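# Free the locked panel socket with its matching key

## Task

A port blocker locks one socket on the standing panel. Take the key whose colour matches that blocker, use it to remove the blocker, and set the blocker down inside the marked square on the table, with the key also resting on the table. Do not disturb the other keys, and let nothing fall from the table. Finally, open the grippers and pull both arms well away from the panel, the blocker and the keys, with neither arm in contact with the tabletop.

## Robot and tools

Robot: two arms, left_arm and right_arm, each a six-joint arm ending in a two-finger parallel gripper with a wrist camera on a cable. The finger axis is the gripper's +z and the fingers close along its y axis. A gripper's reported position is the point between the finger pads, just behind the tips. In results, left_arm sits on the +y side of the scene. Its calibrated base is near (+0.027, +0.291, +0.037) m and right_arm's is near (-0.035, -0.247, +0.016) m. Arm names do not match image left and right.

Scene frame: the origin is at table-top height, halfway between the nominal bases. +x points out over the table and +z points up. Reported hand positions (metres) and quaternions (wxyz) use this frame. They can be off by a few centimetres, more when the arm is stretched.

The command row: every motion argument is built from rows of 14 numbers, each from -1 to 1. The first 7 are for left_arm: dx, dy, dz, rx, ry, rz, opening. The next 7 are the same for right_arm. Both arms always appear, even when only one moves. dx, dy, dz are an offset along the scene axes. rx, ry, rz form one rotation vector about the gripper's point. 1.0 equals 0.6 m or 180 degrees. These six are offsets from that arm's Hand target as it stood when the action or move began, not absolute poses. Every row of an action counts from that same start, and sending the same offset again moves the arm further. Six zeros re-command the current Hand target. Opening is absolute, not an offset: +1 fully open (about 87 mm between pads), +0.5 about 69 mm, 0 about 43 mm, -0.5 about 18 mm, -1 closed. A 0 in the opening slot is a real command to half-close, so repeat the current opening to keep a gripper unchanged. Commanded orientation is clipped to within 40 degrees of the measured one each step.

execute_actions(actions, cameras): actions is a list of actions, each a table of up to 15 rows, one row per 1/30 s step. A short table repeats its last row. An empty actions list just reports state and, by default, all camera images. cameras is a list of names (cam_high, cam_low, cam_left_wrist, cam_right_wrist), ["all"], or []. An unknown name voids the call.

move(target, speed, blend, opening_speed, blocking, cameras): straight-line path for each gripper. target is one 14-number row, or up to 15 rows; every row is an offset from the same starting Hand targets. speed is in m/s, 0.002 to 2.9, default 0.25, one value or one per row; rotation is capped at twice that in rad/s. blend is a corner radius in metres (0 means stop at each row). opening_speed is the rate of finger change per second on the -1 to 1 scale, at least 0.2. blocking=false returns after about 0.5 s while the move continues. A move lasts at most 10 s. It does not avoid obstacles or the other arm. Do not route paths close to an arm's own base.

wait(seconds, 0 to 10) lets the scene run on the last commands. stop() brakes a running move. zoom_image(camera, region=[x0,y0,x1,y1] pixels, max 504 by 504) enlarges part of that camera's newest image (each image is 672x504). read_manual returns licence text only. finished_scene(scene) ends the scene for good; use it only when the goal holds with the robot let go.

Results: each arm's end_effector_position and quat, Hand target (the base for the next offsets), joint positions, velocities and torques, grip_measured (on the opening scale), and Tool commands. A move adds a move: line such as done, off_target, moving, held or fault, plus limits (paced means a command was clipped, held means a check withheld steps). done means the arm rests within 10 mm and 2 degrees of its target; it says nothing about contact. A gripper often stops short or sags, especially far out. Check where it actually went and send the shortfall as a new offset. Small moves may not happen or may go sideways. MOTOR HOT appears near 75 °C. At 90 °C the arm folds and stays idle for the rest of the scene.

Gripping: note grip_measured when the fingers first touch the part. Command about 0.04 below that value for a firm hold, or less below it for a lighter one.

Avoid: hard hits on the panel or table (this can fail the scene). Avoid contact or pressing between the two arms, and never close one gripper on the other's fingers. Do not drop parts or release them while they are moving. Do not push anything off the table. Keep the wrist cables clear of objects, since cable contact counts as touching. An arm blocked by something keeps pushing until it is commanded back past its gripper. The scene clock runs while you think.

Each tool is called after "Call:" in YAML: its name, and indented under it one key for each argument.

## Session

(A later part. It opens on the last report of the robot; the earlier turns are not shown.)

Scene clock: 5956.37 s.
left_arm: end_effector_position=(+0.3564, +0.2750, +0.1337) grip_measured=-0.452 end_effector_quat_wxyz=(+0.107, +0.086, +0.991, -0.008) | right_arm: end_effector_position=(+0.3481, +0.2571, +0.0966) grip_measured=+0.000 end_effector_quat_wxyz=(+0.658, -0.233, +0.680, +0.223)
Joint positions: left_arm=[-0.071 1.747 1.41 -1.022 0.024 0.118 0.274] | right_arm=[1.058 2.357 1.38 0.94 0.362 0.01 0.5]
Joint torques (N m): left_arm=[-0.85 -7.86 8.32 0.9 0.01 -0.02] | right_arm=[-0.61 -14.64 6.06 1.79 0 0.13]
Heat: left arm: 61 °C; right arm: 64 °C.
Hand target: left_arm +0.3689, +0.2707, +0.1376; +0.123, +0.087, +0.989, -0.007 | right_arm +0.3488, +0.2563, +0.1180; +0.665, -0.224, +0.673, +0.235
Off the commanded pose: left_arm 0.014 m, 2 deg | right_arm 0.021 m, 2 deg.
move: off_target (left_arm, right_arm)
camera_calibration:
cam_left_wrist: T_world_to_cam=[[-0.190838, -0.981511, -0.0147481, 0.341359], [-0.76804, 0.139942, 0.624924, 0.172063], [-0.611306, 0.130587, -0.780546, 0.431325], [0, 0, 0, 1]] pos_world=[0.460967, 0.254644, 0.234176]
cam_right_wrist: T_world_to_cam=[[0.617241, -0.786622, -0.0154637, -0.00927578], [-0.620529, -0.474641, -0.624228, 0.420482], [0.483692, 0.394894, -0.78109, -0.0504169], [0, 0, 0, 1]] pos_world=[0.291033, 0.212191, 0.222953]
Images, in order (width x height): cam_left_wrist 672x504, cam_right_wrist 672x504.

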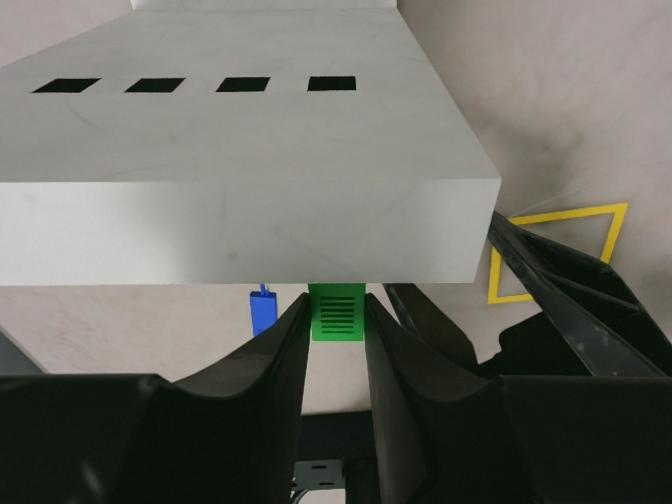

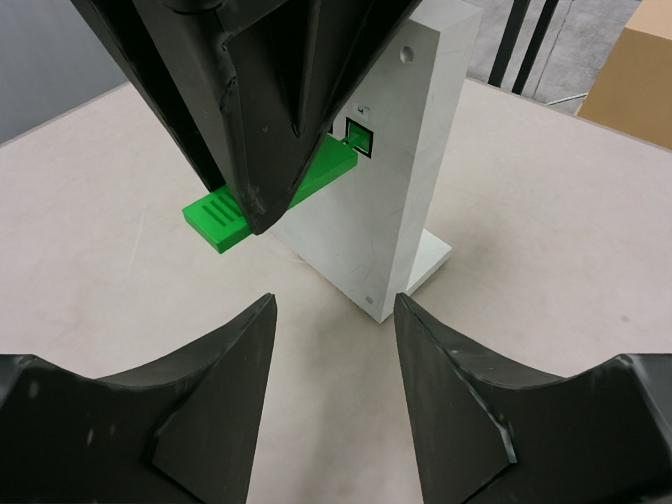

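Call:
move:
  target:
    - [-0.0335,0.0046,0.0002,0,0,0,-0.62,0,0,0,0,0,0,0]
    - [0.0005,-0.0014,0.0001,0,0,0,-0.62,0,0,0,0,0,0,0]
  speed: [0.05,0.05]
  cameras: ["cam_right_wrist","cam_left_wrist"]

Call:
zoom_image:
  camera: "cam_right_wrist"
  region: [350, 126, 374, 146]

Call:
zoom_image:
  camera: "cam_left_wrist"
  region: [280, 60, 400, 150]

Scene clock: 5984.10 s.
left_arm: end_effector_position=(+0.3566, +0.2740, +0.1336) grip_measured=-0.452 end_effector_quat_wxyz=(+0.107, +0.086, +0.991, -0.009) | right_arm: end_effector_position=(+0.3481, +0.2571, +0.0966) grip_measured=+0.000 end_effector_quat_wxyz=(+0.658, -0.233, +0.680, +0.223)
Joint positions: left_arm=[-0.074 1.748 1.411 -1.022 0.024 0.116 0.274] | right_arm=[1.058 2.357 1.38 0.94 0.362 0.01 0.5]
Joint torques (N m): left_arm=[-0.87 -7.83 8.2 0.91 0.06 0.01] | right_arm=[-0.51 -14.67 6.02 1.83 -0.04 0.12]
Heat: left arm: 65 °C; right arm: 64 °C.
Hand target: left_arm +0.3692, +0.2698, +0.1376; +0.123, +0.087, +0.989, -0.007 | right_arm +0.3488, +0.2563, +0.1180; +0.665, -0.224, +0.673, +0.235
Off the commanded pose: left_arm 0.014 m, 2 deg | right_arm 0.021 m, 2 deg.
move: off_target (left_arm, right_arm)
camera_calibration:
cam_left_wrist: T_world_to_cam=[[-0.191326, -0.981423, -0.0142353, 0.340497], [-0.767918, 0.14064, 0.624918, 0.172187], [-0.611307, 0.130495, -0.780561, 0.431527], [0, 0, 0, 1]] pos_world=[0.461167, 0.253643, 0.234077]
cam_right_wrist: T_world_to_cam=[[0.617241, -0.786622, -0.0154637, -0.00927578], [-0.620529, -0.474641, -0.624228, 0.420482], [0.483692, 0.394894, -0.78109, -0.0504169], [0, 0, 0, 1]] pos_world=[0.291033, 0.212191, 0.222953]
Images, in order (width x height): cam_left_wrist 672x504, cam_right_wrist 672x504.

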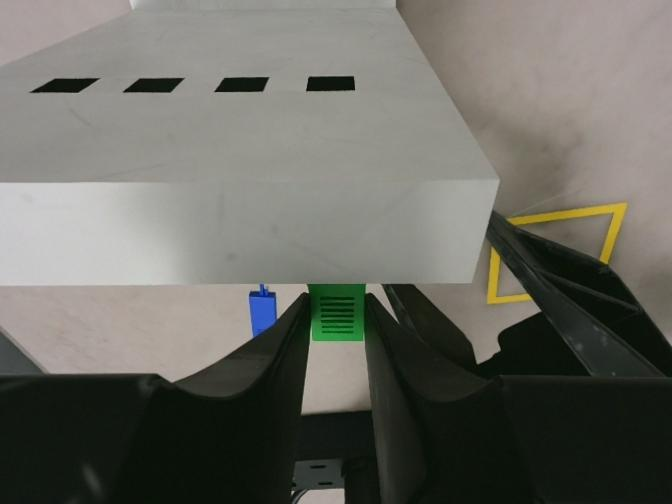

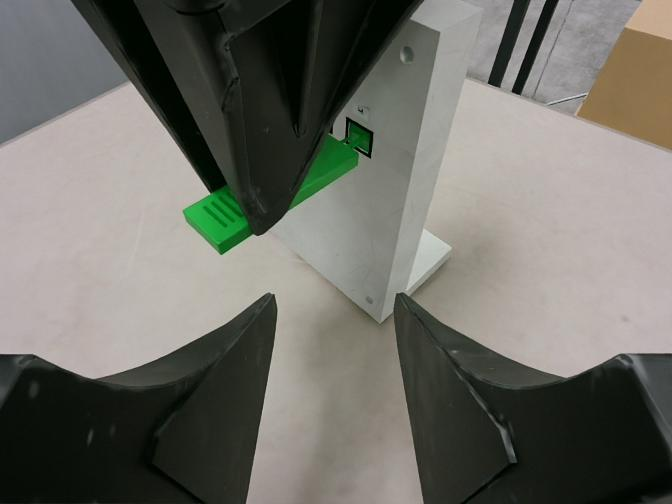

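Scaled by 21.000.

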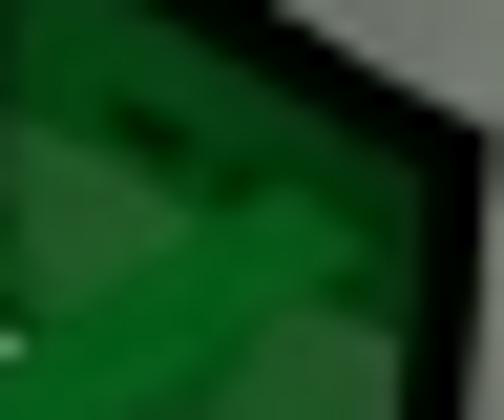

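Scaled by 4.200.

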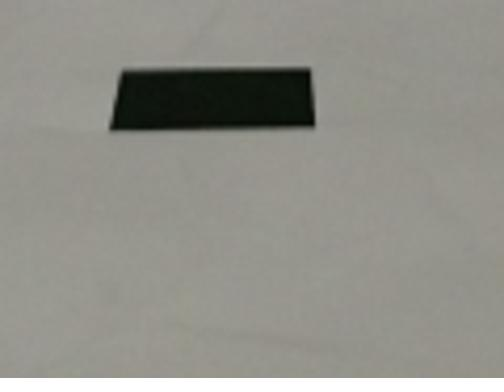

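Call:
zoom_image:
  camera: "cam_right_wrist"
  region: [354, 130, 370, 142]

Call:
move:
  target: [0.003,-0.0005,0,0,0,0,-0.62,0,0,0,0,0,0,0]
  speed: 0.02
  cameras: ["cam_right_wrist"]

Call:
zoom_image:
  camera: "cam_right_wrist"
  region: [350, 126, 374, 146]

Scaled by 31.500.

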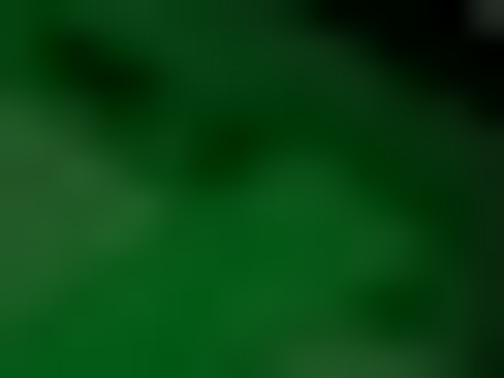

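Scene clock: 5996.50 s.
left_arm: end_effector_position=(+0.3568, +0.2740, +0.1340) grip_measured=-0.452 end_effector_quat_wxyz=(+0.104, +0.086, +0.991, -0.009) | right_arm: end_effector_position=(+0.3481, +0.2571, +0.0966) grip_measured=+0.000 end_effector_quat_wxyz=(+0.658, -0.233, +0.680, +0.223)
Joint positions: left_arm=[-0.074 1.753 1.419 -1.029 0.024 0.115 0.274] | right_arm=[1.058 2.357 1.38 0.94 0.362 0.01 0.5]
Joint torques (N m): left_arm=[-0.91 -7.72 8.44 0.95 0 -0.01] | right_arm=[-0.38 -14.83 5.75 1.81 -0.03 0.12]
Heat: left arm: 64 °C; right arm: 64 °C.
Hand target: left_arm +0.3711, +0.2695, +0.1377; +0.123, +0.087, +0.989, -0.007 | right_arm +0.3488, +0.2563, +0.1180; +0.665, -0.224, +0.673, +0.235
Off the commanded pose: left_arm 0.015 m, 2 deg | right_arm 0.021 m, 2 deg.
move: off_target (left_arm, right_arm)
camera_calibration:
cam_right_wrist: T_world_to_cam=[[0.617241, -0.786622, -0.0154637, -0.00927578], [-0.620529, -0.474641, -0.624228, 0.420482], [0.483692, 0.394894, -0.78109, -0.0504169], [0, 0, 0, 1]] pos_world=[0.291033, 0.212191, 0.222953]
Images, in order (width x height): cam_right_wrist 672x504.

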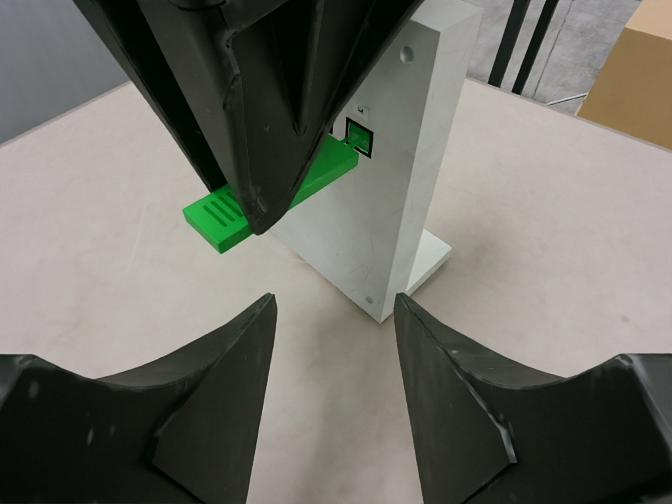

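Scaled by 21.000.

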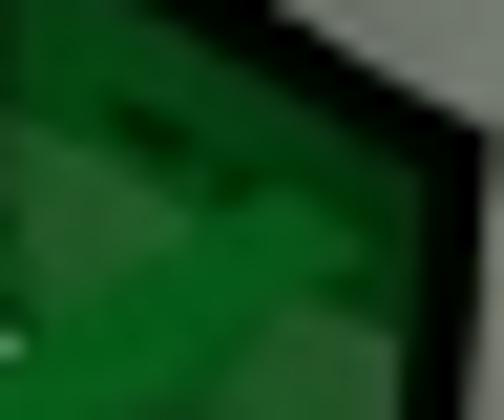

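Call:
zoom_image:
  camera: "cam_right_wrist"
  region: [324, 112, 380, 168]

Call:
zoom_image:
  camera: "cam_right_wrist"
  region: [170, 180, 270, 270]

Scaled by 9.000.

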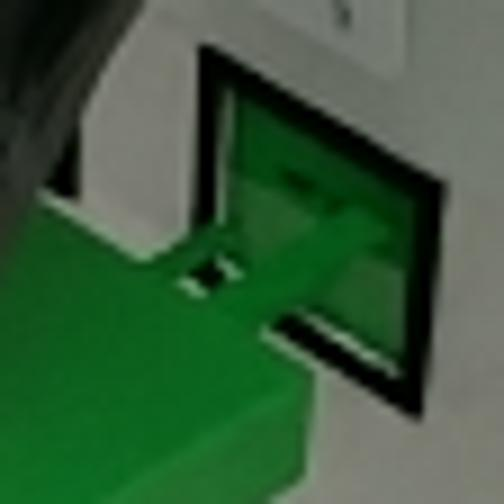

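Scaled by 5.040.

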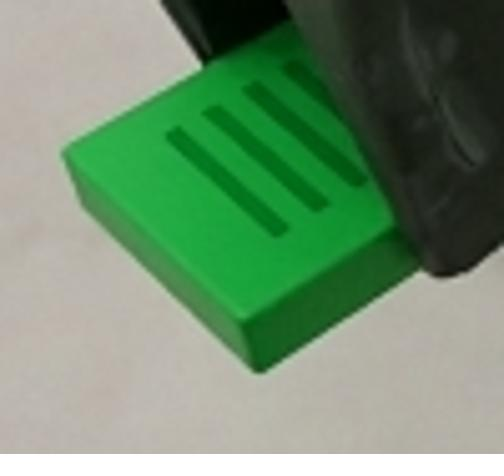

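Call:
move:
  target: [0.002,-0.0003,-0.0005,0.0002,0.0011,0,-0.62,0,0,0,0,0,0,0]
  speed: 0.01
  cameras: ["cam_right_wrist"]

Call:
zoom_image:
  camera: "cam_right_wrist"
  region: [350, 126, 374, 146]

Scene clock: 6040.23 s.
left_arm: end_effector_position=(+0.3569, +0.2740, +0.1341) grip_measured=-0.452 end_effector_quat_wxyz=(+0.101, +0.085, +0.991, -0.009) | right_arm: end_effector_position=(+0.3481, +0.2571, +0.0966) grip_measured=+0.000 end_effector_quat_wxyz=(+0.658, -0.233, +0.680, +0.223)
Joint positions: left_arm=[-0.074 1.76 1.428 -1.038 0.024 0.115 0.274] | right_arm=[1.058 2.357 1.38 0.94 0.362 0.01 0.5]
Joint torques (N m): left_arm=[-0.99 -7.64 8.27 0.96 0.02 0] | right_arm=[-0.47 -14.89 6.02 1.82 0.04 0.16]
Heat: left arm: 61 °C; right arm: 64 °C.
Hand target: left_arm +0.3723, +0.2693, +0.1373; +0.121, +0.087, +0.989, -0.007 | right_arm +0.3488, +0.2563, +0.1180; +0.665, -0.224, +0.673, +0.235
Off the commanded pose: left_arm 0.016 m, 2 deg | right_arm 0.021 m, 2 deg.
move: off_target (left_arm, right_arm)
camera_calibration:
cam_right_wrist: T_world_to_cam=[[0.617241, -0.786622, -0.0154637, -0.00927578], [-0.620529, -0.474641, -0.624228, 0.420482], [0.483692, 0.394894, -0.78109, -0.0504169], [0, 0, 0, 1]] pos_world=[0.291033, 0.212191, 0.222953]
Images, in order (width x height): cam_right_wrist 672x504.

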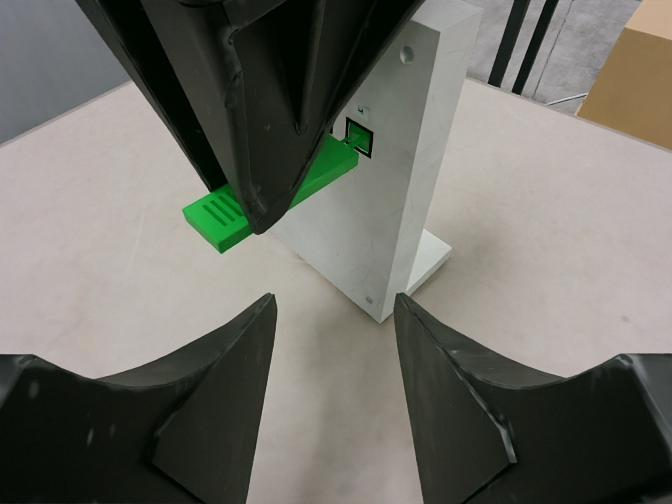

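Scaled by 21.000.

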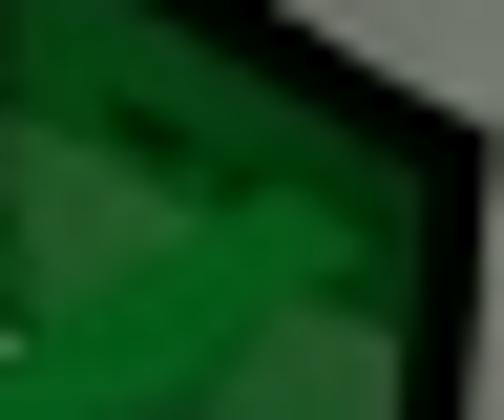

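Call:
move:
  target:
    - [-0.0388,0.0066,0.0003,0.0001,0.0006,0,-0.62,0,0,0,0,0,0,0]
    - [-0.006,0.0008,0.0003,0.0001,0.0006,0,-0.62,0,0,0,0,0,0,0]
  speed: [0.05,0.05]
  cameras: ["cam_right_wrist","cam_left_wrist"]

Call:
zoom_image:
  camera: "cam_right_wrist"
  region: [350, 126, 374, 146]

Call:
zoom_image:
  camera: "cam_left_wrist"
  region: [280, 60, 400, 150]

Scene clock: 6054.93 s.
left_arm: end_effector_position=(+0.3565, +0.2741, +0.1335) grip_measured=-0.452 end_effector_quat_wxyz=(+0.105, +0.085, +0.991, -0.009) | right_arm: end_effector_position=(+0.3481, +0.2571, +0.0966) grip_measured=+0.000 end_effector_quat_wxyz=(+0.658, -0.233, +0.680, +0.223)
Joint positions: left_arm=[-0.074 1.751 1.415 -1.026 0.024 0.115 0.274] | right_arm=[1.058 2.357 1.38 0.94 0.362 0.01 0.5]
Joint torques (N m): left_arm=[-0.95 -7.88 8.2 0.86 -0.02 0] | right_arm=[-0.51 -14.58 5.94 1.79 -0.05 0.14]
Heat: left arm: 64 °C; right arm: 64 °C.
Hand target: left_arm +0.3686, +0.2698, +0.1375; +0.120, +0.087, +0.989, -0.007 | right_arm +0.3488, +0.2563, +0.1180; +0.665, -0.224, +0.673, +0.235
Off the commanded pose: left_arm 0.014 m, 2 deg | right_arm 0.021 m, 2 deg.
move: off_target (left_arm, right_arm)
camera_calibration:
cam_left_wrist: T_world_to_cam=[[-0.190558, -0.981578, -0.0138905, 0.340251], [-0.765668, 0.139757, 0.62787, 0.171219], [-0.614362, 0.130281, -0.778194, 0.432216], [0, 0, 0, 1]] pos_world=[0.461472, 0.253744, 0.233571]
cam_right_wrist: T_world_to_cam=[[0.617241, -0.786622, -0.0154637, -0.00927578], [-0.620529, -0.474641, -0.624228, 0.420482], [0.483692, 0.394894, -0.78109, -0.0504169], [0, 0, 0, 1]] pos_world=[0.291033, 0.212191, 0.222953]
Images, in order (width x height): cam_left_wrist 672x504, cam_right_wrist 672x504.

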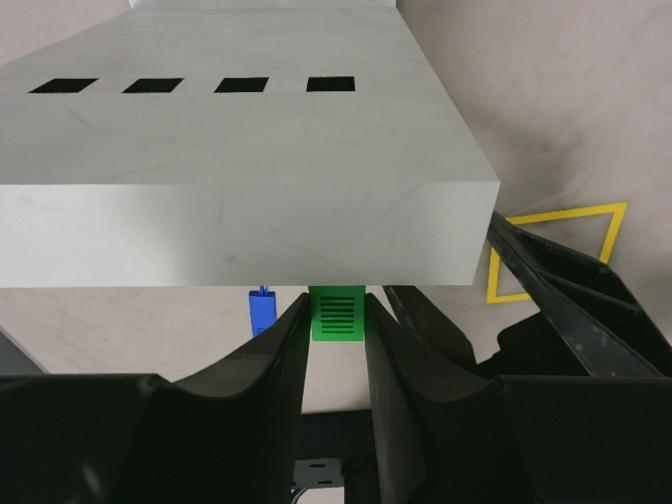

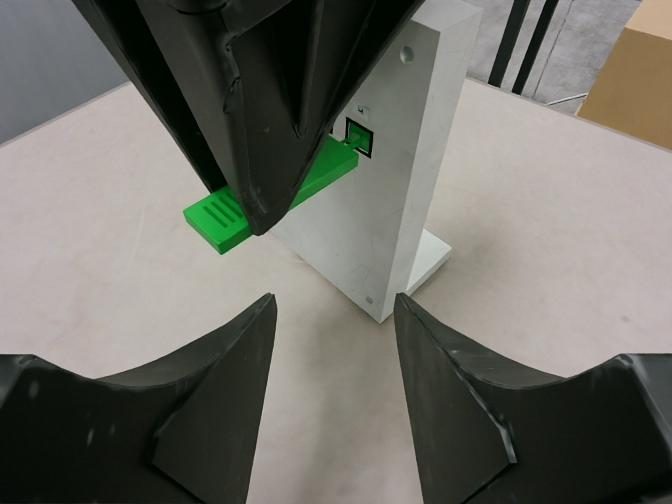

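Scaled by 21.000.

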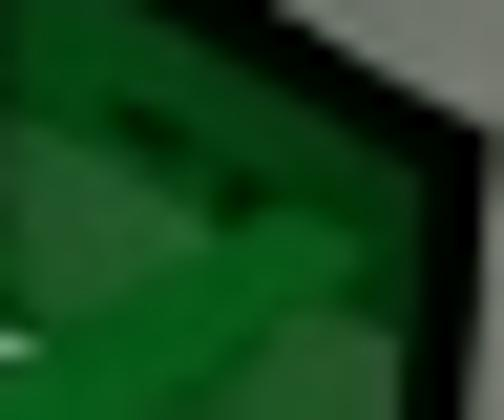

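Scaled by 4.200.

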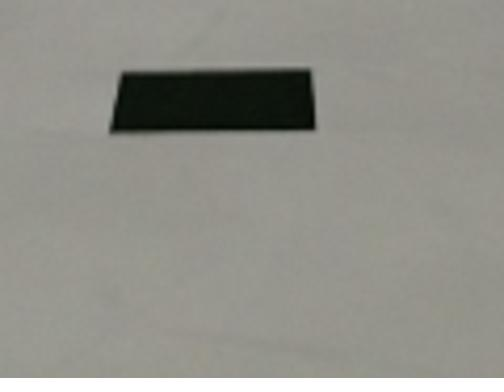

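Call:
move:
  target:
    - [-0.0328,0.0058,0.0002,-0.00015,-0.0008,0,-0.62,0,0,0,0,0,0,0]
    - [0.0,0.0,0.0002,-0.00015,-0.0008,0,-0.62,0,0,0,0,0,0,0]
  speed: [0.05,0.05]
  cameras: ["cam_right_wrist","cam_left_wrist"]

Call:
zoom_image:
  camera: "cam_right_wrist"
  region: [350, 126, 374, 146]

Call:
zoom_image:
  camera: "cam_left_wrist"
  region: [280, 60, 400, 150]

Scene clock: 6074.50 s.
left_arm: end_effector_position=(+0.3565, +0.2741, +0.1336) grip_measured=-0.452 end_effector_quat_wxyz=(+0.106, +0.085, +0.991, -0.009) | right_arm: end_effector_position=(+0.3481, +0.2571, +0.0966) grip_measured=+0.000 end_effector_quat_wxyz=(+0.658, -0.233, +0.680, +0.223)
Joint positions: left_arm=[-0.074 1.748 1.412 -1.023 0.024 0.115 0.274] | right_arm=[1.058 2.357 1.38 0.94 0.362 0.01 0.5]
Joint torques (N m): left_arm=[-0.87 -7.82 8.23 0.84 0.01 0.03] | right_arm=[-0.7 -14.68 6.24 1.82 0 0.1]
Heat: left arm: 64 °C; right arm: 64 °C.
Hand target: left_arm +0.3687, +0.2698, +0.1376; +0.121, +0.087, +0.989, -0.007 | right_arm +0.3488, +0.2563, +0.1180; +0.665, -0.224, +0.673, +0.235
Off the commanded pose: left_arm 0.013 m, 2 deg | right_arm 0.021 m, 2 deg.
move: off_target (left_arm, right_arm)
camera_calibration:
cam_left_wrist: T_world_to_cam=[[-0.190123, -0.981657, -0.0142177, 0.340115], [-0.767406, 0.139564, 0.625787, 0.172149], [-0.612324, 0.129887, -0.779864, 0.431957], [0, 0, 0, 1]] pos_world=[0.461269, 0.253745, 0.233975]
cam_right_wrist: T_world_to_cam=[[0.617241, -0.786622, -0.0154637, -0.00927578], [-0.620529, -0.474641, -0.624228, 0.420482], [0.483692, 0.394894, -0.78109, -0.0504169], [0, 0, 0, 1]] pos_world=[0.291033, 0.212191, 0.222953]
Images, in order (width x height): cam_left_wrist 672x504, cam_right_wrist 672x504.

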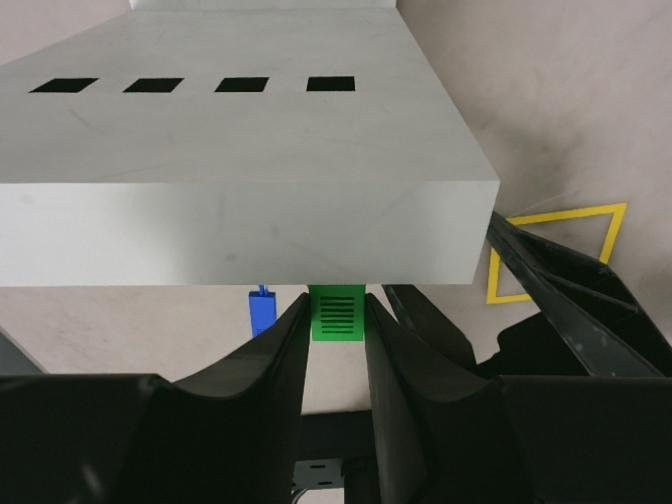

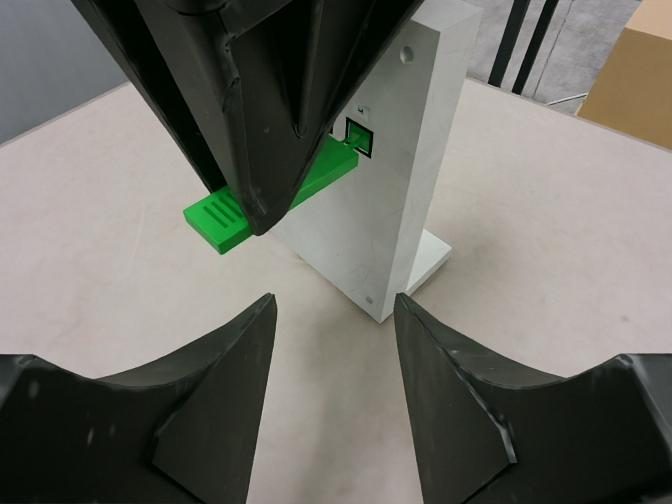

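Scaled by 21.000.

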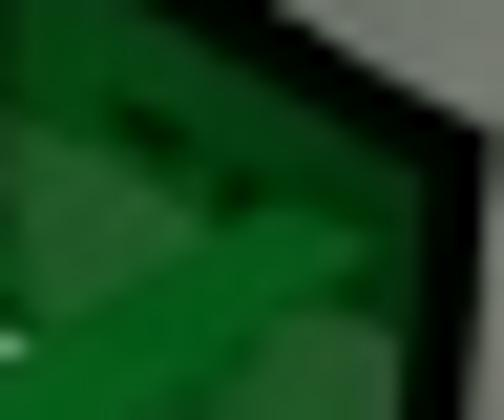

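Scaled by 4.200.

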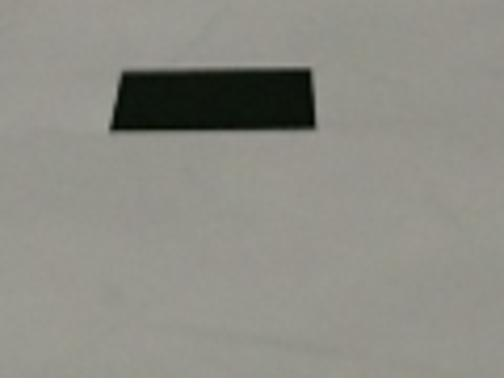

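Call:
move:
  target: [0.003,-0.0005,0,0,0,0,-0.62,0,0,0,0,0,0,0]
  speed: 0.05
  cameras: ["cam_right_wrist"]

Call:
zoom_image:
  camera: "cam_right_wrist"
  region: [350, 126, 374, 146]

Scene clock: 6086.13 s.
left_arm: end_effector_position=(+0.3568, +0.2740, +0.1338) grip_measured=-0.452 end_effector_quat_wxyz=(+0.104, +0.085, +0.991, -0.009) | right_arm: end_effector_position=(+0.3481, +0.2571, +0.0966) grip_measured=+0.000 end_effector_quat_wxyz=(+0.658, -0.233, +0.680, +0.223)
Joint positions: left_arm=[-0.074 1.754 1.42 -1.03 0.024 0.115 0.274] | right_arm=[1.058 2.357 1.38 0.94 0.362 0.01 0.5]
Joint torques (N m): left_arm=[-0.99 -7.92 8.38 0.89 0 0.01] | right_arm=[-0.43 -14.87 5.86 1.84 0.02 0.13]
Heat: left arm: 64 °C; right arm: 64 °C.
Hand target: left_arm +0.3705, +0.2695, +0.1377; +0.121, +0.087, +0.989, -0.007 | right_arm +0.3488, +0.2563, +0.1180; +0.665, -0.224, +0.673, +0.235
Off the commanded pose: left_arm 0.015 m, 2 deg | right_arm 0.021 m, 2 deg.
move: off_target (left_arm, right_arm)
camera_calibration:
cam_right_wrist: T_world_to_cam=[[0.617241, -0.786622, -0.0154637, -0.00927578], [-0.620529, -0.474641, -0.624228, 0.420482], [0.483692, 0.394894, -0.78109, -0.0504169], [0, 0, 0, 1]] pos_world=[0.291033, 0.212191, 0.222953]
Images, in order (width x height): cam_right_wrist 672x504.

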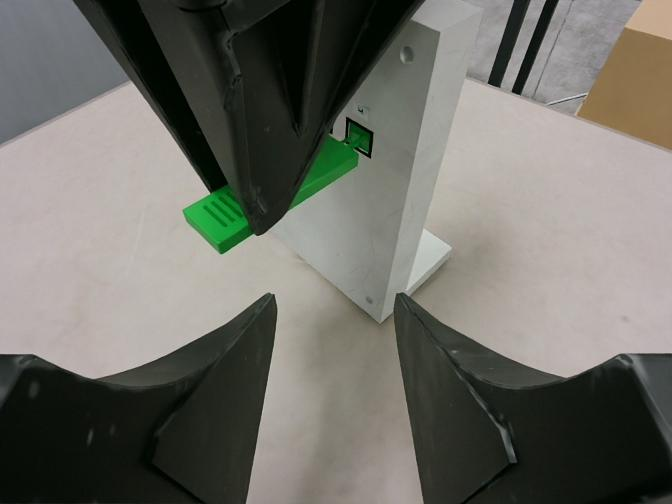

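Scaled by 21.000.

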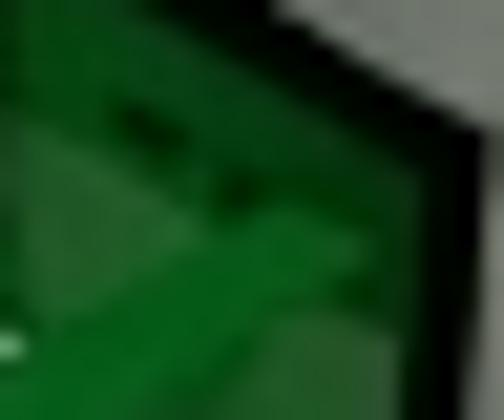

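Call:
move:
  target:
    - [-0.0358,0.0063,-0.0002,0.0001,0.0007,0,-0.62,0,0,0,0,0,0,0]
    - [-0.0008,0.0002,-0.0002,0.0001,0.0007,0,-0.62,0,0,0,0,0,0,0]
  speed: [0.05,0.05]
  cameras: ["cam_right_wrist","cam_left_wrist"]

Call:
zoom_image:
  camera: "cam_right_wrist"
  region: [350, 126, 374, 146]

Call:
zoom_image:
  camera: "cam_left_wrist"
  region: [280, 60, 400, 150]

Scene clock: 6116.03 s.
left_arm: end_effector_position=(+0.3567, +0.2741, +0.1335) grip_measured=-0.452 end_effector_quat_wxyz=(+0.103, +0.085, +0.991, -0.009) | right_arm: end_effector_position=(+0.3481, +0.2571, +0.0966) grip_measured=+0.000 end_effector_quat_wxyz=(+0.658, -0.233, +0.680, +0.223)
Joint positions: left_arm=[-0.074 1.755 1.42 -1.03 0.024 0.115 0.274] | right_arm=[1.058 2.357 1.38 0.94 0.362 0.01 0.5]
Joint torques (N m): left_arm=[-1.06 -7.64 8.36 0.86 0 0] | right_arm=[-0.66 -15.02 6.22 1.81 0 0.11]
Heat: left arm: 63 °C; right arm: 64 °C.
Hand target: left_arm +0.3699, +0.2696, +0.1374; +0.120, +0.087, +0.989, -0.007 | right_arm +0.3488, +0.2563, +0.1180; +0.665, -0.224, +0.673, +0.235
Off the commanded pose: left_arm 0.015 m, 2 deg | right_arm 0.021 m, 2 deg.
move: off_target (left_arm, right_arm)
camera_calibration:
cam_left_wrist: T_world_to_cam=[[-0.190223, -0.981649, -0.013417, 0.340095], [-0.763586, 0.13935, 0.63049, 0.17039], [-0.617051, 0.130179, -0.776081, 0.432986], [0, 0, 0, 1]] pos_world=[0.461975, 0.253745, 0.233166]
cam_right_wrist: T_world_to_cam=[[0.617241, -0.786622, -0.0154637, -0.00927578], [-0.620529, -0.474641, -0.624228, 0.420482], [0.483692, 0.394894, -0.78109, -0.0504169], [0, 0, 0, 1]] pos_world=[0.291033, 0.212191, 0.222953]
Images, in order (width x height): cam_left_wrist 672x504, cam_right_wrist 672x504.

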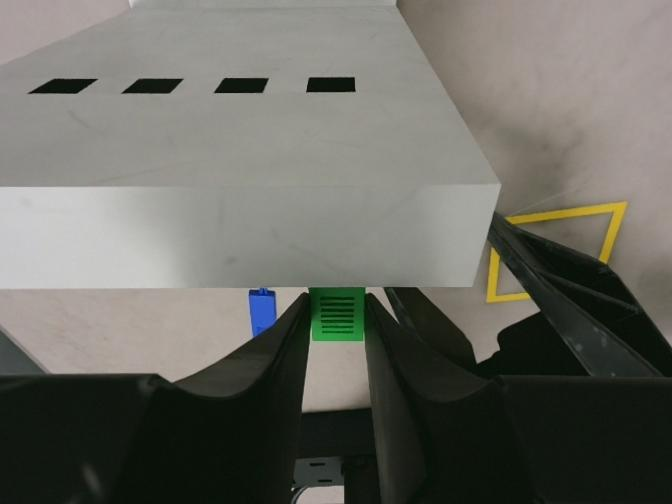

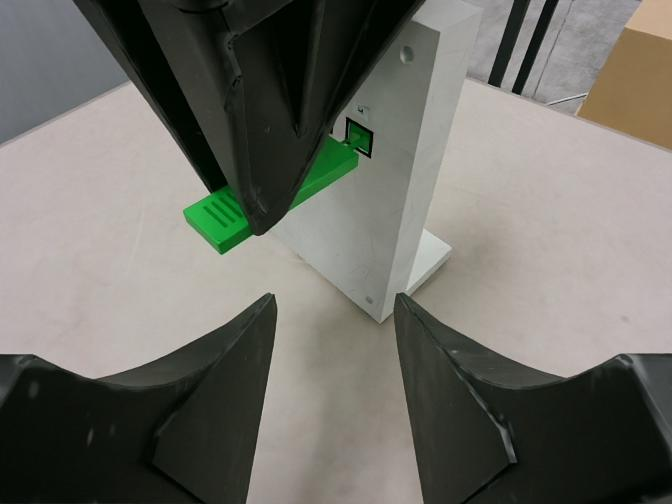

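Scaled by 21.000.

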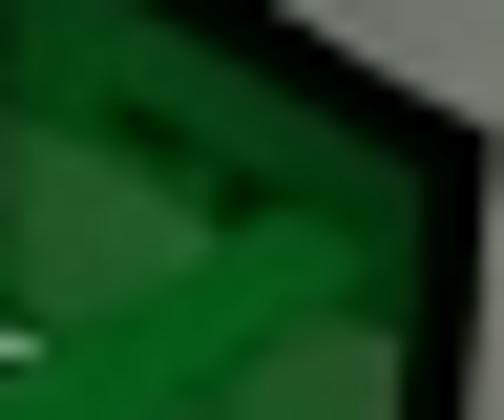

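Scaled by 4.200.

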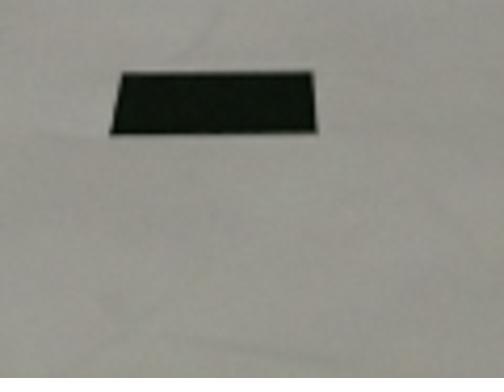

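Call:
move:
  target:
    - [-0.0358,0.0063,0.0003,-0.0001,-0.0005,0,-0.62,0,0,0,0,0,0,0]
    - [-0.0005,0.0002,0.0003,-0.0001,-0.0005,0,-0.62,0,0,0,0,0,0,0]
  speed: [0.05,0.05]
  cameras: ["cam_right_wrist","cam_left_wrist"]

Call:
zoom_image:
  camera: "cam_right_wrist"
  region: [350, 126, 374, 146]

Call:
zoom_image:
  camera: "cam_left_wrist"
  region: [280, 60, 400, 150]

Scene clock: 6133.77 s.
left_arm: end_effector_position=(+0.3565, +0.2741, +0.1336) grip_measured=-0.452 end_effector_quat_wxyz=(+0.104, +0.085, +0.991, -0.009) | right_arm: end_effector_position=(+0.3481, +0.2571, +0.0966) grip_measured=+0.000 end_effector_quat_wxyz=(+0.658, -0.233, +0.680, +0.223)
Joint positions: left_arm=[-0.074 1.753 1.418 -1.029 0.024 0.115 0.274] | right_arm=[1.058 2.357 1.38 0.94 0.362 0.01 0.5]
Joint torques (N m): left_arm=[-0.94 -7.88 8.36 0.9 0 0] | right_arm=[-0.79 -14.75 5.9 1.87 -0.02 0.1]
Heat: left arm: 63 °C; right arm: 64 °C.
Hand target: left_arm +0.3696, +0.2697, +0.1377; +0.121, +0.087, +0.989, -0.007 | right_arm +0.3488, +0.2563, +0.1180; +0.665, -0.224, +0.673, +0.235
Off the commanded pose: left_arm 0.014 m, 2 deg | right_arm 0.021 m, 2 deg.
move: off_target (left_arm, right_arm)
camera_calibration:
cam_left_wrist: T_world_to_cam=[[-0.190226, -0.981647, -0.0135648, 0.340077], [-0.764526, 0.139455, 0.629326, 0.170648], [-0.615885, 0.130085, -0.777023, 0.432739], [0, 0, 0, 1]] pos_world=[0.461674, 0.253745, 0.233468]
cam_right_wrist: T_world_to_cam=[[0.617241, -0.786622, -0.0154637, -0.00927578], [-0.620529, -0.474641, -0.624228, 0.420482], [0.483692, 0.394894, -0.78109, -0.0504169], [0, 0, 0, 1]] pos_world=[0.291033, 0.212191, 0.222953]
Images, in order (width x height): cam_left_wrist 672x504, cam_right_wrist 672x504.

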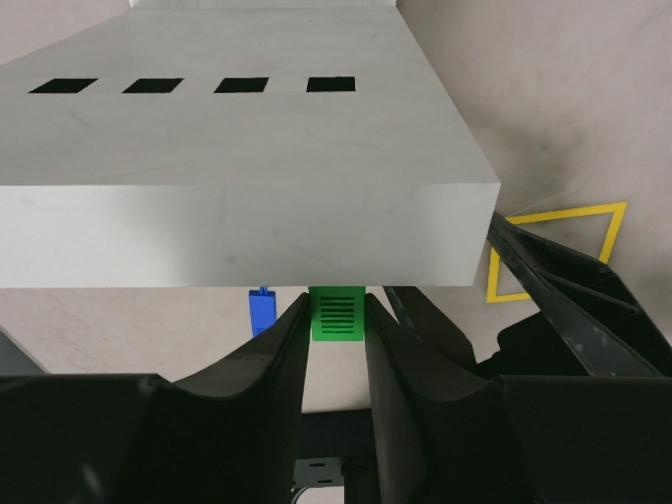

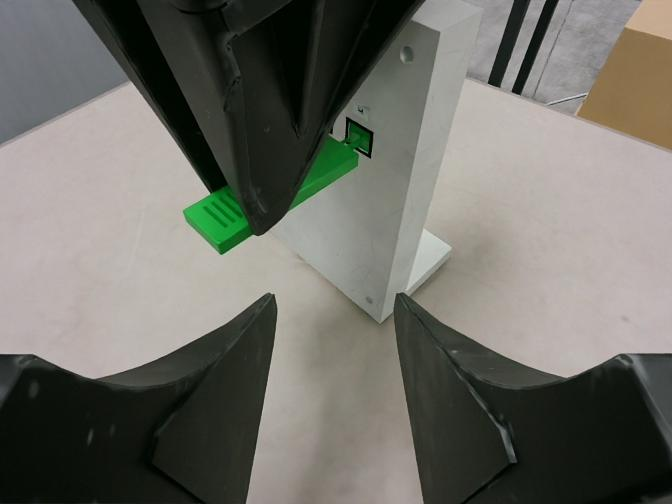

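Scaled by 21.000.

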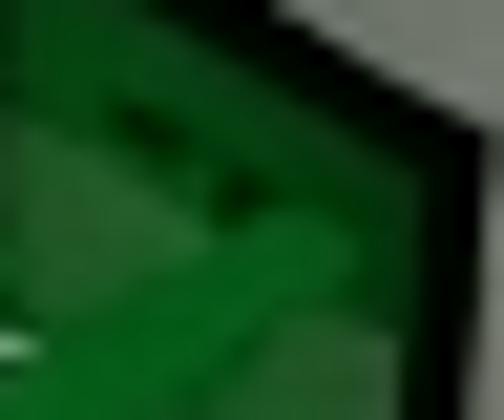

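Scaled by 4.200.

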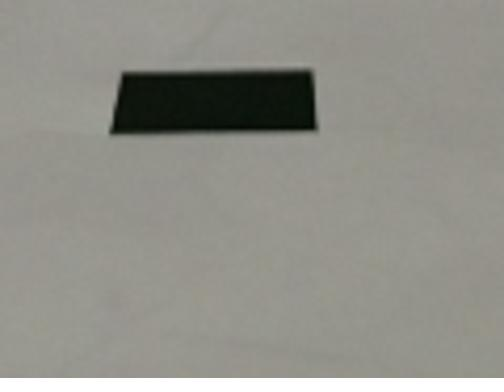

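Call:
move:
  target:
    - [-0.0348,0.0063,0.0,0,0,0,-0.62,0,0,0,0,0,0,0]
    - [-0.0593,0.037,0.0,0,0,0,-0.62,0,0,0,0,0,0,0]
    - [-0.0338,0.0088,0,0,0,0,-0.62,0,0,0,0,0,0,0]
    - [-0.001,0.003,0,0,0,0,-0.62,0,0,0,0,0,0,0]
  speed: [0.05,0.07,0.06,0.05]
  blend: [0.006,0,0.006,0]
  cameras: ["cam_right_wrist","cam_left_wrist"]

Call:
zoom_image:
  camera: "cam_right_wrist"
  region: [350, 126, 374, 146]

Call:
zoom_image:
  camera: "cam_left_wrist"
  region: [280, 60, 400, 150]

Scene clock: 6167.40 s.
left_arm: end_effector_position=(+0.3568, +0.2760, +0.1341) grip_measured=-0.452 end_effector_quat_wxyz=(+0.106, +0.086, +0.991, -0.008) | right_arm: end_effector_position=(+0.3481, +0.2571, +0.0966) grip_measured=+0.000 end_effector_quat_wxyz=(+0.658, -0.233, +0.680, +0.223)
Joint positions: left_arm=[-0.069 1.749 1.415 -1.025 0.024 0.121 0.274] | right_arm=[1.058 2.357 1.38 0.94 0.362 0.01 0.5]
Joint torques (N m): left_arm=[-0.85 -7.6 8.23 0.89 0.03 -0.01] | right_arm=[-0.53 -14.8 6 1.8 -0.1 0.1]
Heat: left arm: 64 °C; right arm: 64 °C.
Hand target: left_arm +0.3691, +0.2714, +0.1377; +0.121, +0.087, +0.989, -0.007 | right_arm +0.3488, +0.2563, +0.1180; +0.665, -0.224, +0.673, +0.235
Off the commanded pose: left_arm 0.013 m, 2 deg | right_arm 0.021 m, 2 deg.
move: off_target (left_arm, right_arm)
camera_calibration:
cam_left_wrist: T_world_to_cam=[[-0.191513, -0.981367, -0.0155478, 0.342606], [-0.767334, 0.139829, 0.625817, 0.171658], [-0.611982, 0.131782, -0.779815, 0.431607], [0, 0, 0, 1]] pos_world=[0.461468, 0.255342, 0.234474]
cam_right_wrist: T_world_to_cam=[[0.617241, -0.786622, -0.0154637, -0.00927578], [-0.620529, -0.474641, -0.624228, 0.420482], [0.483692, 0.394894, -0.78109, -0.0504169], [0, 0, 0, 1]] pos_world=[0.291033, 0.212191, 0.222953]
Images, in order (width x height): cam_left_wrist 672x504, cam_right_wrist 672x504.

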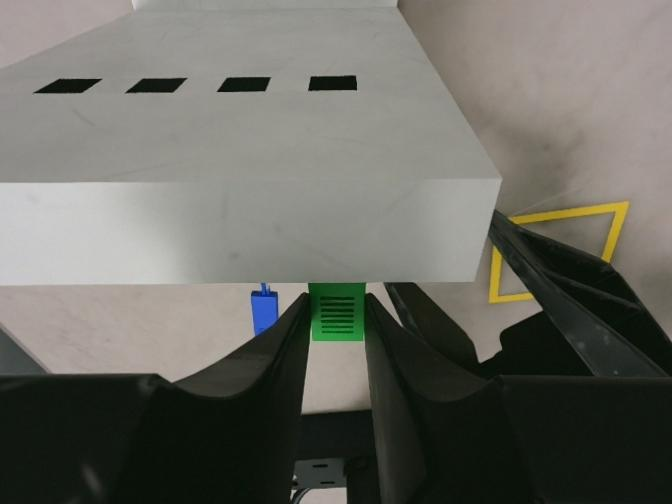

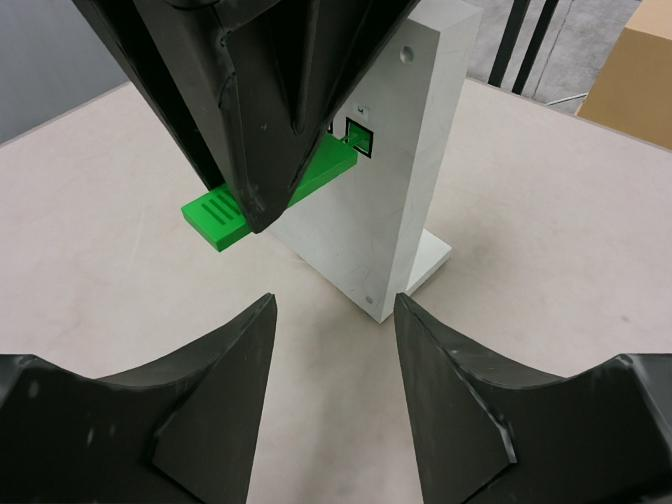

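Scaled by 21.000.

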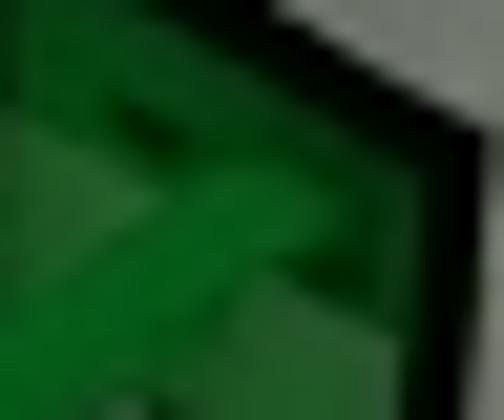

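Scaled by 4.200.

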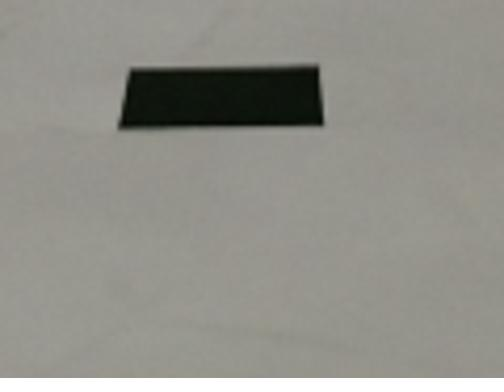

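Call:
move:
  target:
    - [-0.0338,0.005,0.0,0,0,0,-0.62,0,0,0,0,0,0,0]
    - [-0.0003,-0.0009,0,0,0,0,-0.62,0,0,0,0,0,0,0]
  speed: [0.05,0.05]
  cameras: ["cam_right_wrist","cam_left_wrist"]

Call:
zoom_image:
  camera: "cam_right_wrist"
  region: [350, 126, 374, 146]

Call:
zoom_image:
  camera: "cam_left_wrist"
  region: [280, 60, 400, 150]

Scene clock: 6183.37 s.
left_arm: end_effector_position=(+0.3566, +0.2748, +0.1337) grip_measured=-0.452 end_effector_quat_wxyz=(+0.106, +0.087, +0.991, -0.008) | right_arm: end_effector_position=(+0.3481, +0.2571, +0.0966) grip_measured=+0.000 end_effector_quat_wxyz=(+0.658, -0.233, +0.680, +0.223)
Joint positions: left_arm=[-0.072 1.749 1.414 -1.024 0.024 0.119 0.274] | right_arm=[1.058 2.357 1.38 0.94 0.362 0.01 0.5]
Joint torques (N m): left_arm=[-0.7 -7.8 8.31 0.88 0.02 0.01] | right_arm=[-0.43 -14.97 5.87 1.87 -0.01 0.19]
Heat: left arm: 64 °C; right arm: 64 °C.
Hand target: left_arm +0.3689, +0.2710, +0.1377; +0.121, +0.087, +0.989, -0.007 | right_arm +0.3488, +0.2563, +0.1180; +0.665, -0.224, +0.673, +0.235
Off the commanded pose: left_arm 0.013 m, 2 deg | right_arm 0.021 m, 2 deg.
move: off_target (left_arm, right_arm)
camera_calibration:
cam_left_wrist: T_world_to_cam=[[-0.193049, -0.981073, -0.0150807, 0.341826], [-0.766566, 0.14121, 0.626447, 0.171224], [-0.612461, 0.132495, -0.779318, 0.43125], [0, 0, 0, 1]] pos_world=[0.461367, 0.25404, 0.233973]
cam_right_wrist: T_world_to_cam=[[0.617241, -0.786622, -0.0154637, -0.00927578], [-0.620529, -0.474641, -0.624228, 0.420482], [0.483692, 0.394894, -0.78109, -0.0504169], [0, 0, 0, 1]] pos_world=[0.291033, 0.212191, 0.222953]
Images, in order (width x height): cam_left_wrist 672x504, cam_right_wrist 672x504.

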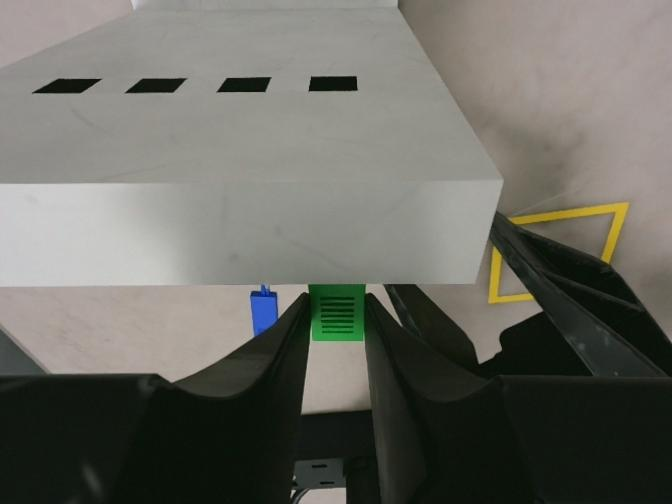

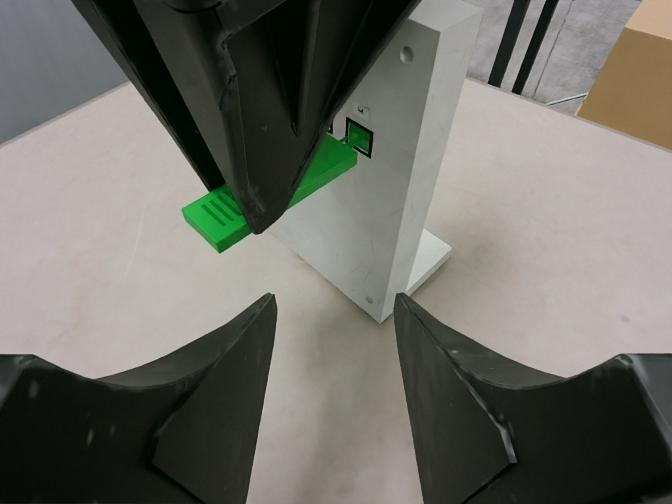

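Scaled by 21.000.

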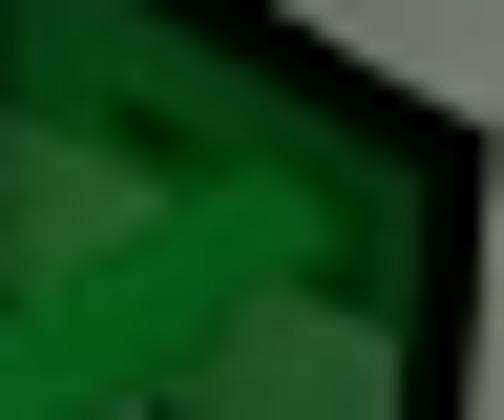

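Scaled by 4.200.

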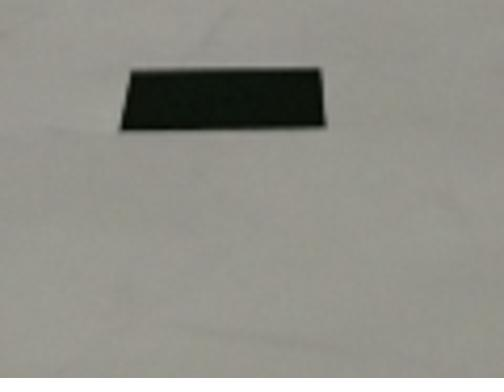

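Call:
zoom_image:
  camera: "cam_right_wrist"
  region: [354, 130, 374, 145]

Call:
zoom_image:
  camera: "cam_right_wrist"
  region: [324, 112, 380, 168]

Scaled by 25.200.

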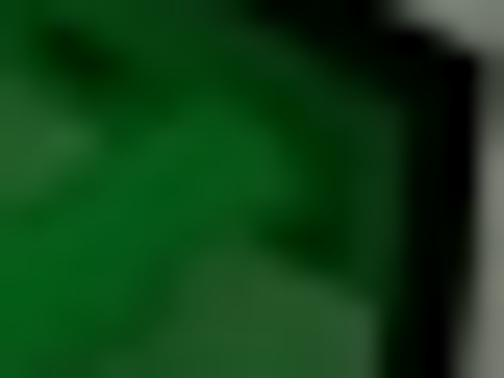

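Scaled by 9.000.

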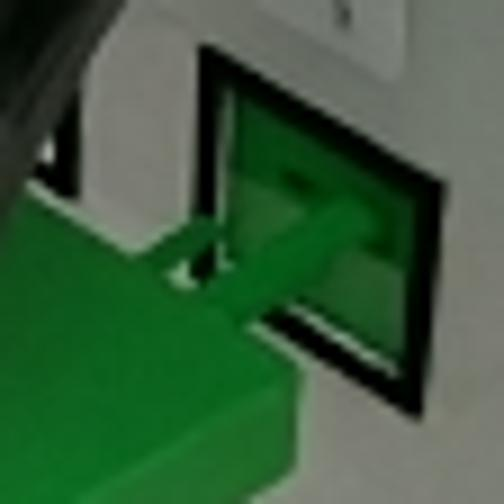

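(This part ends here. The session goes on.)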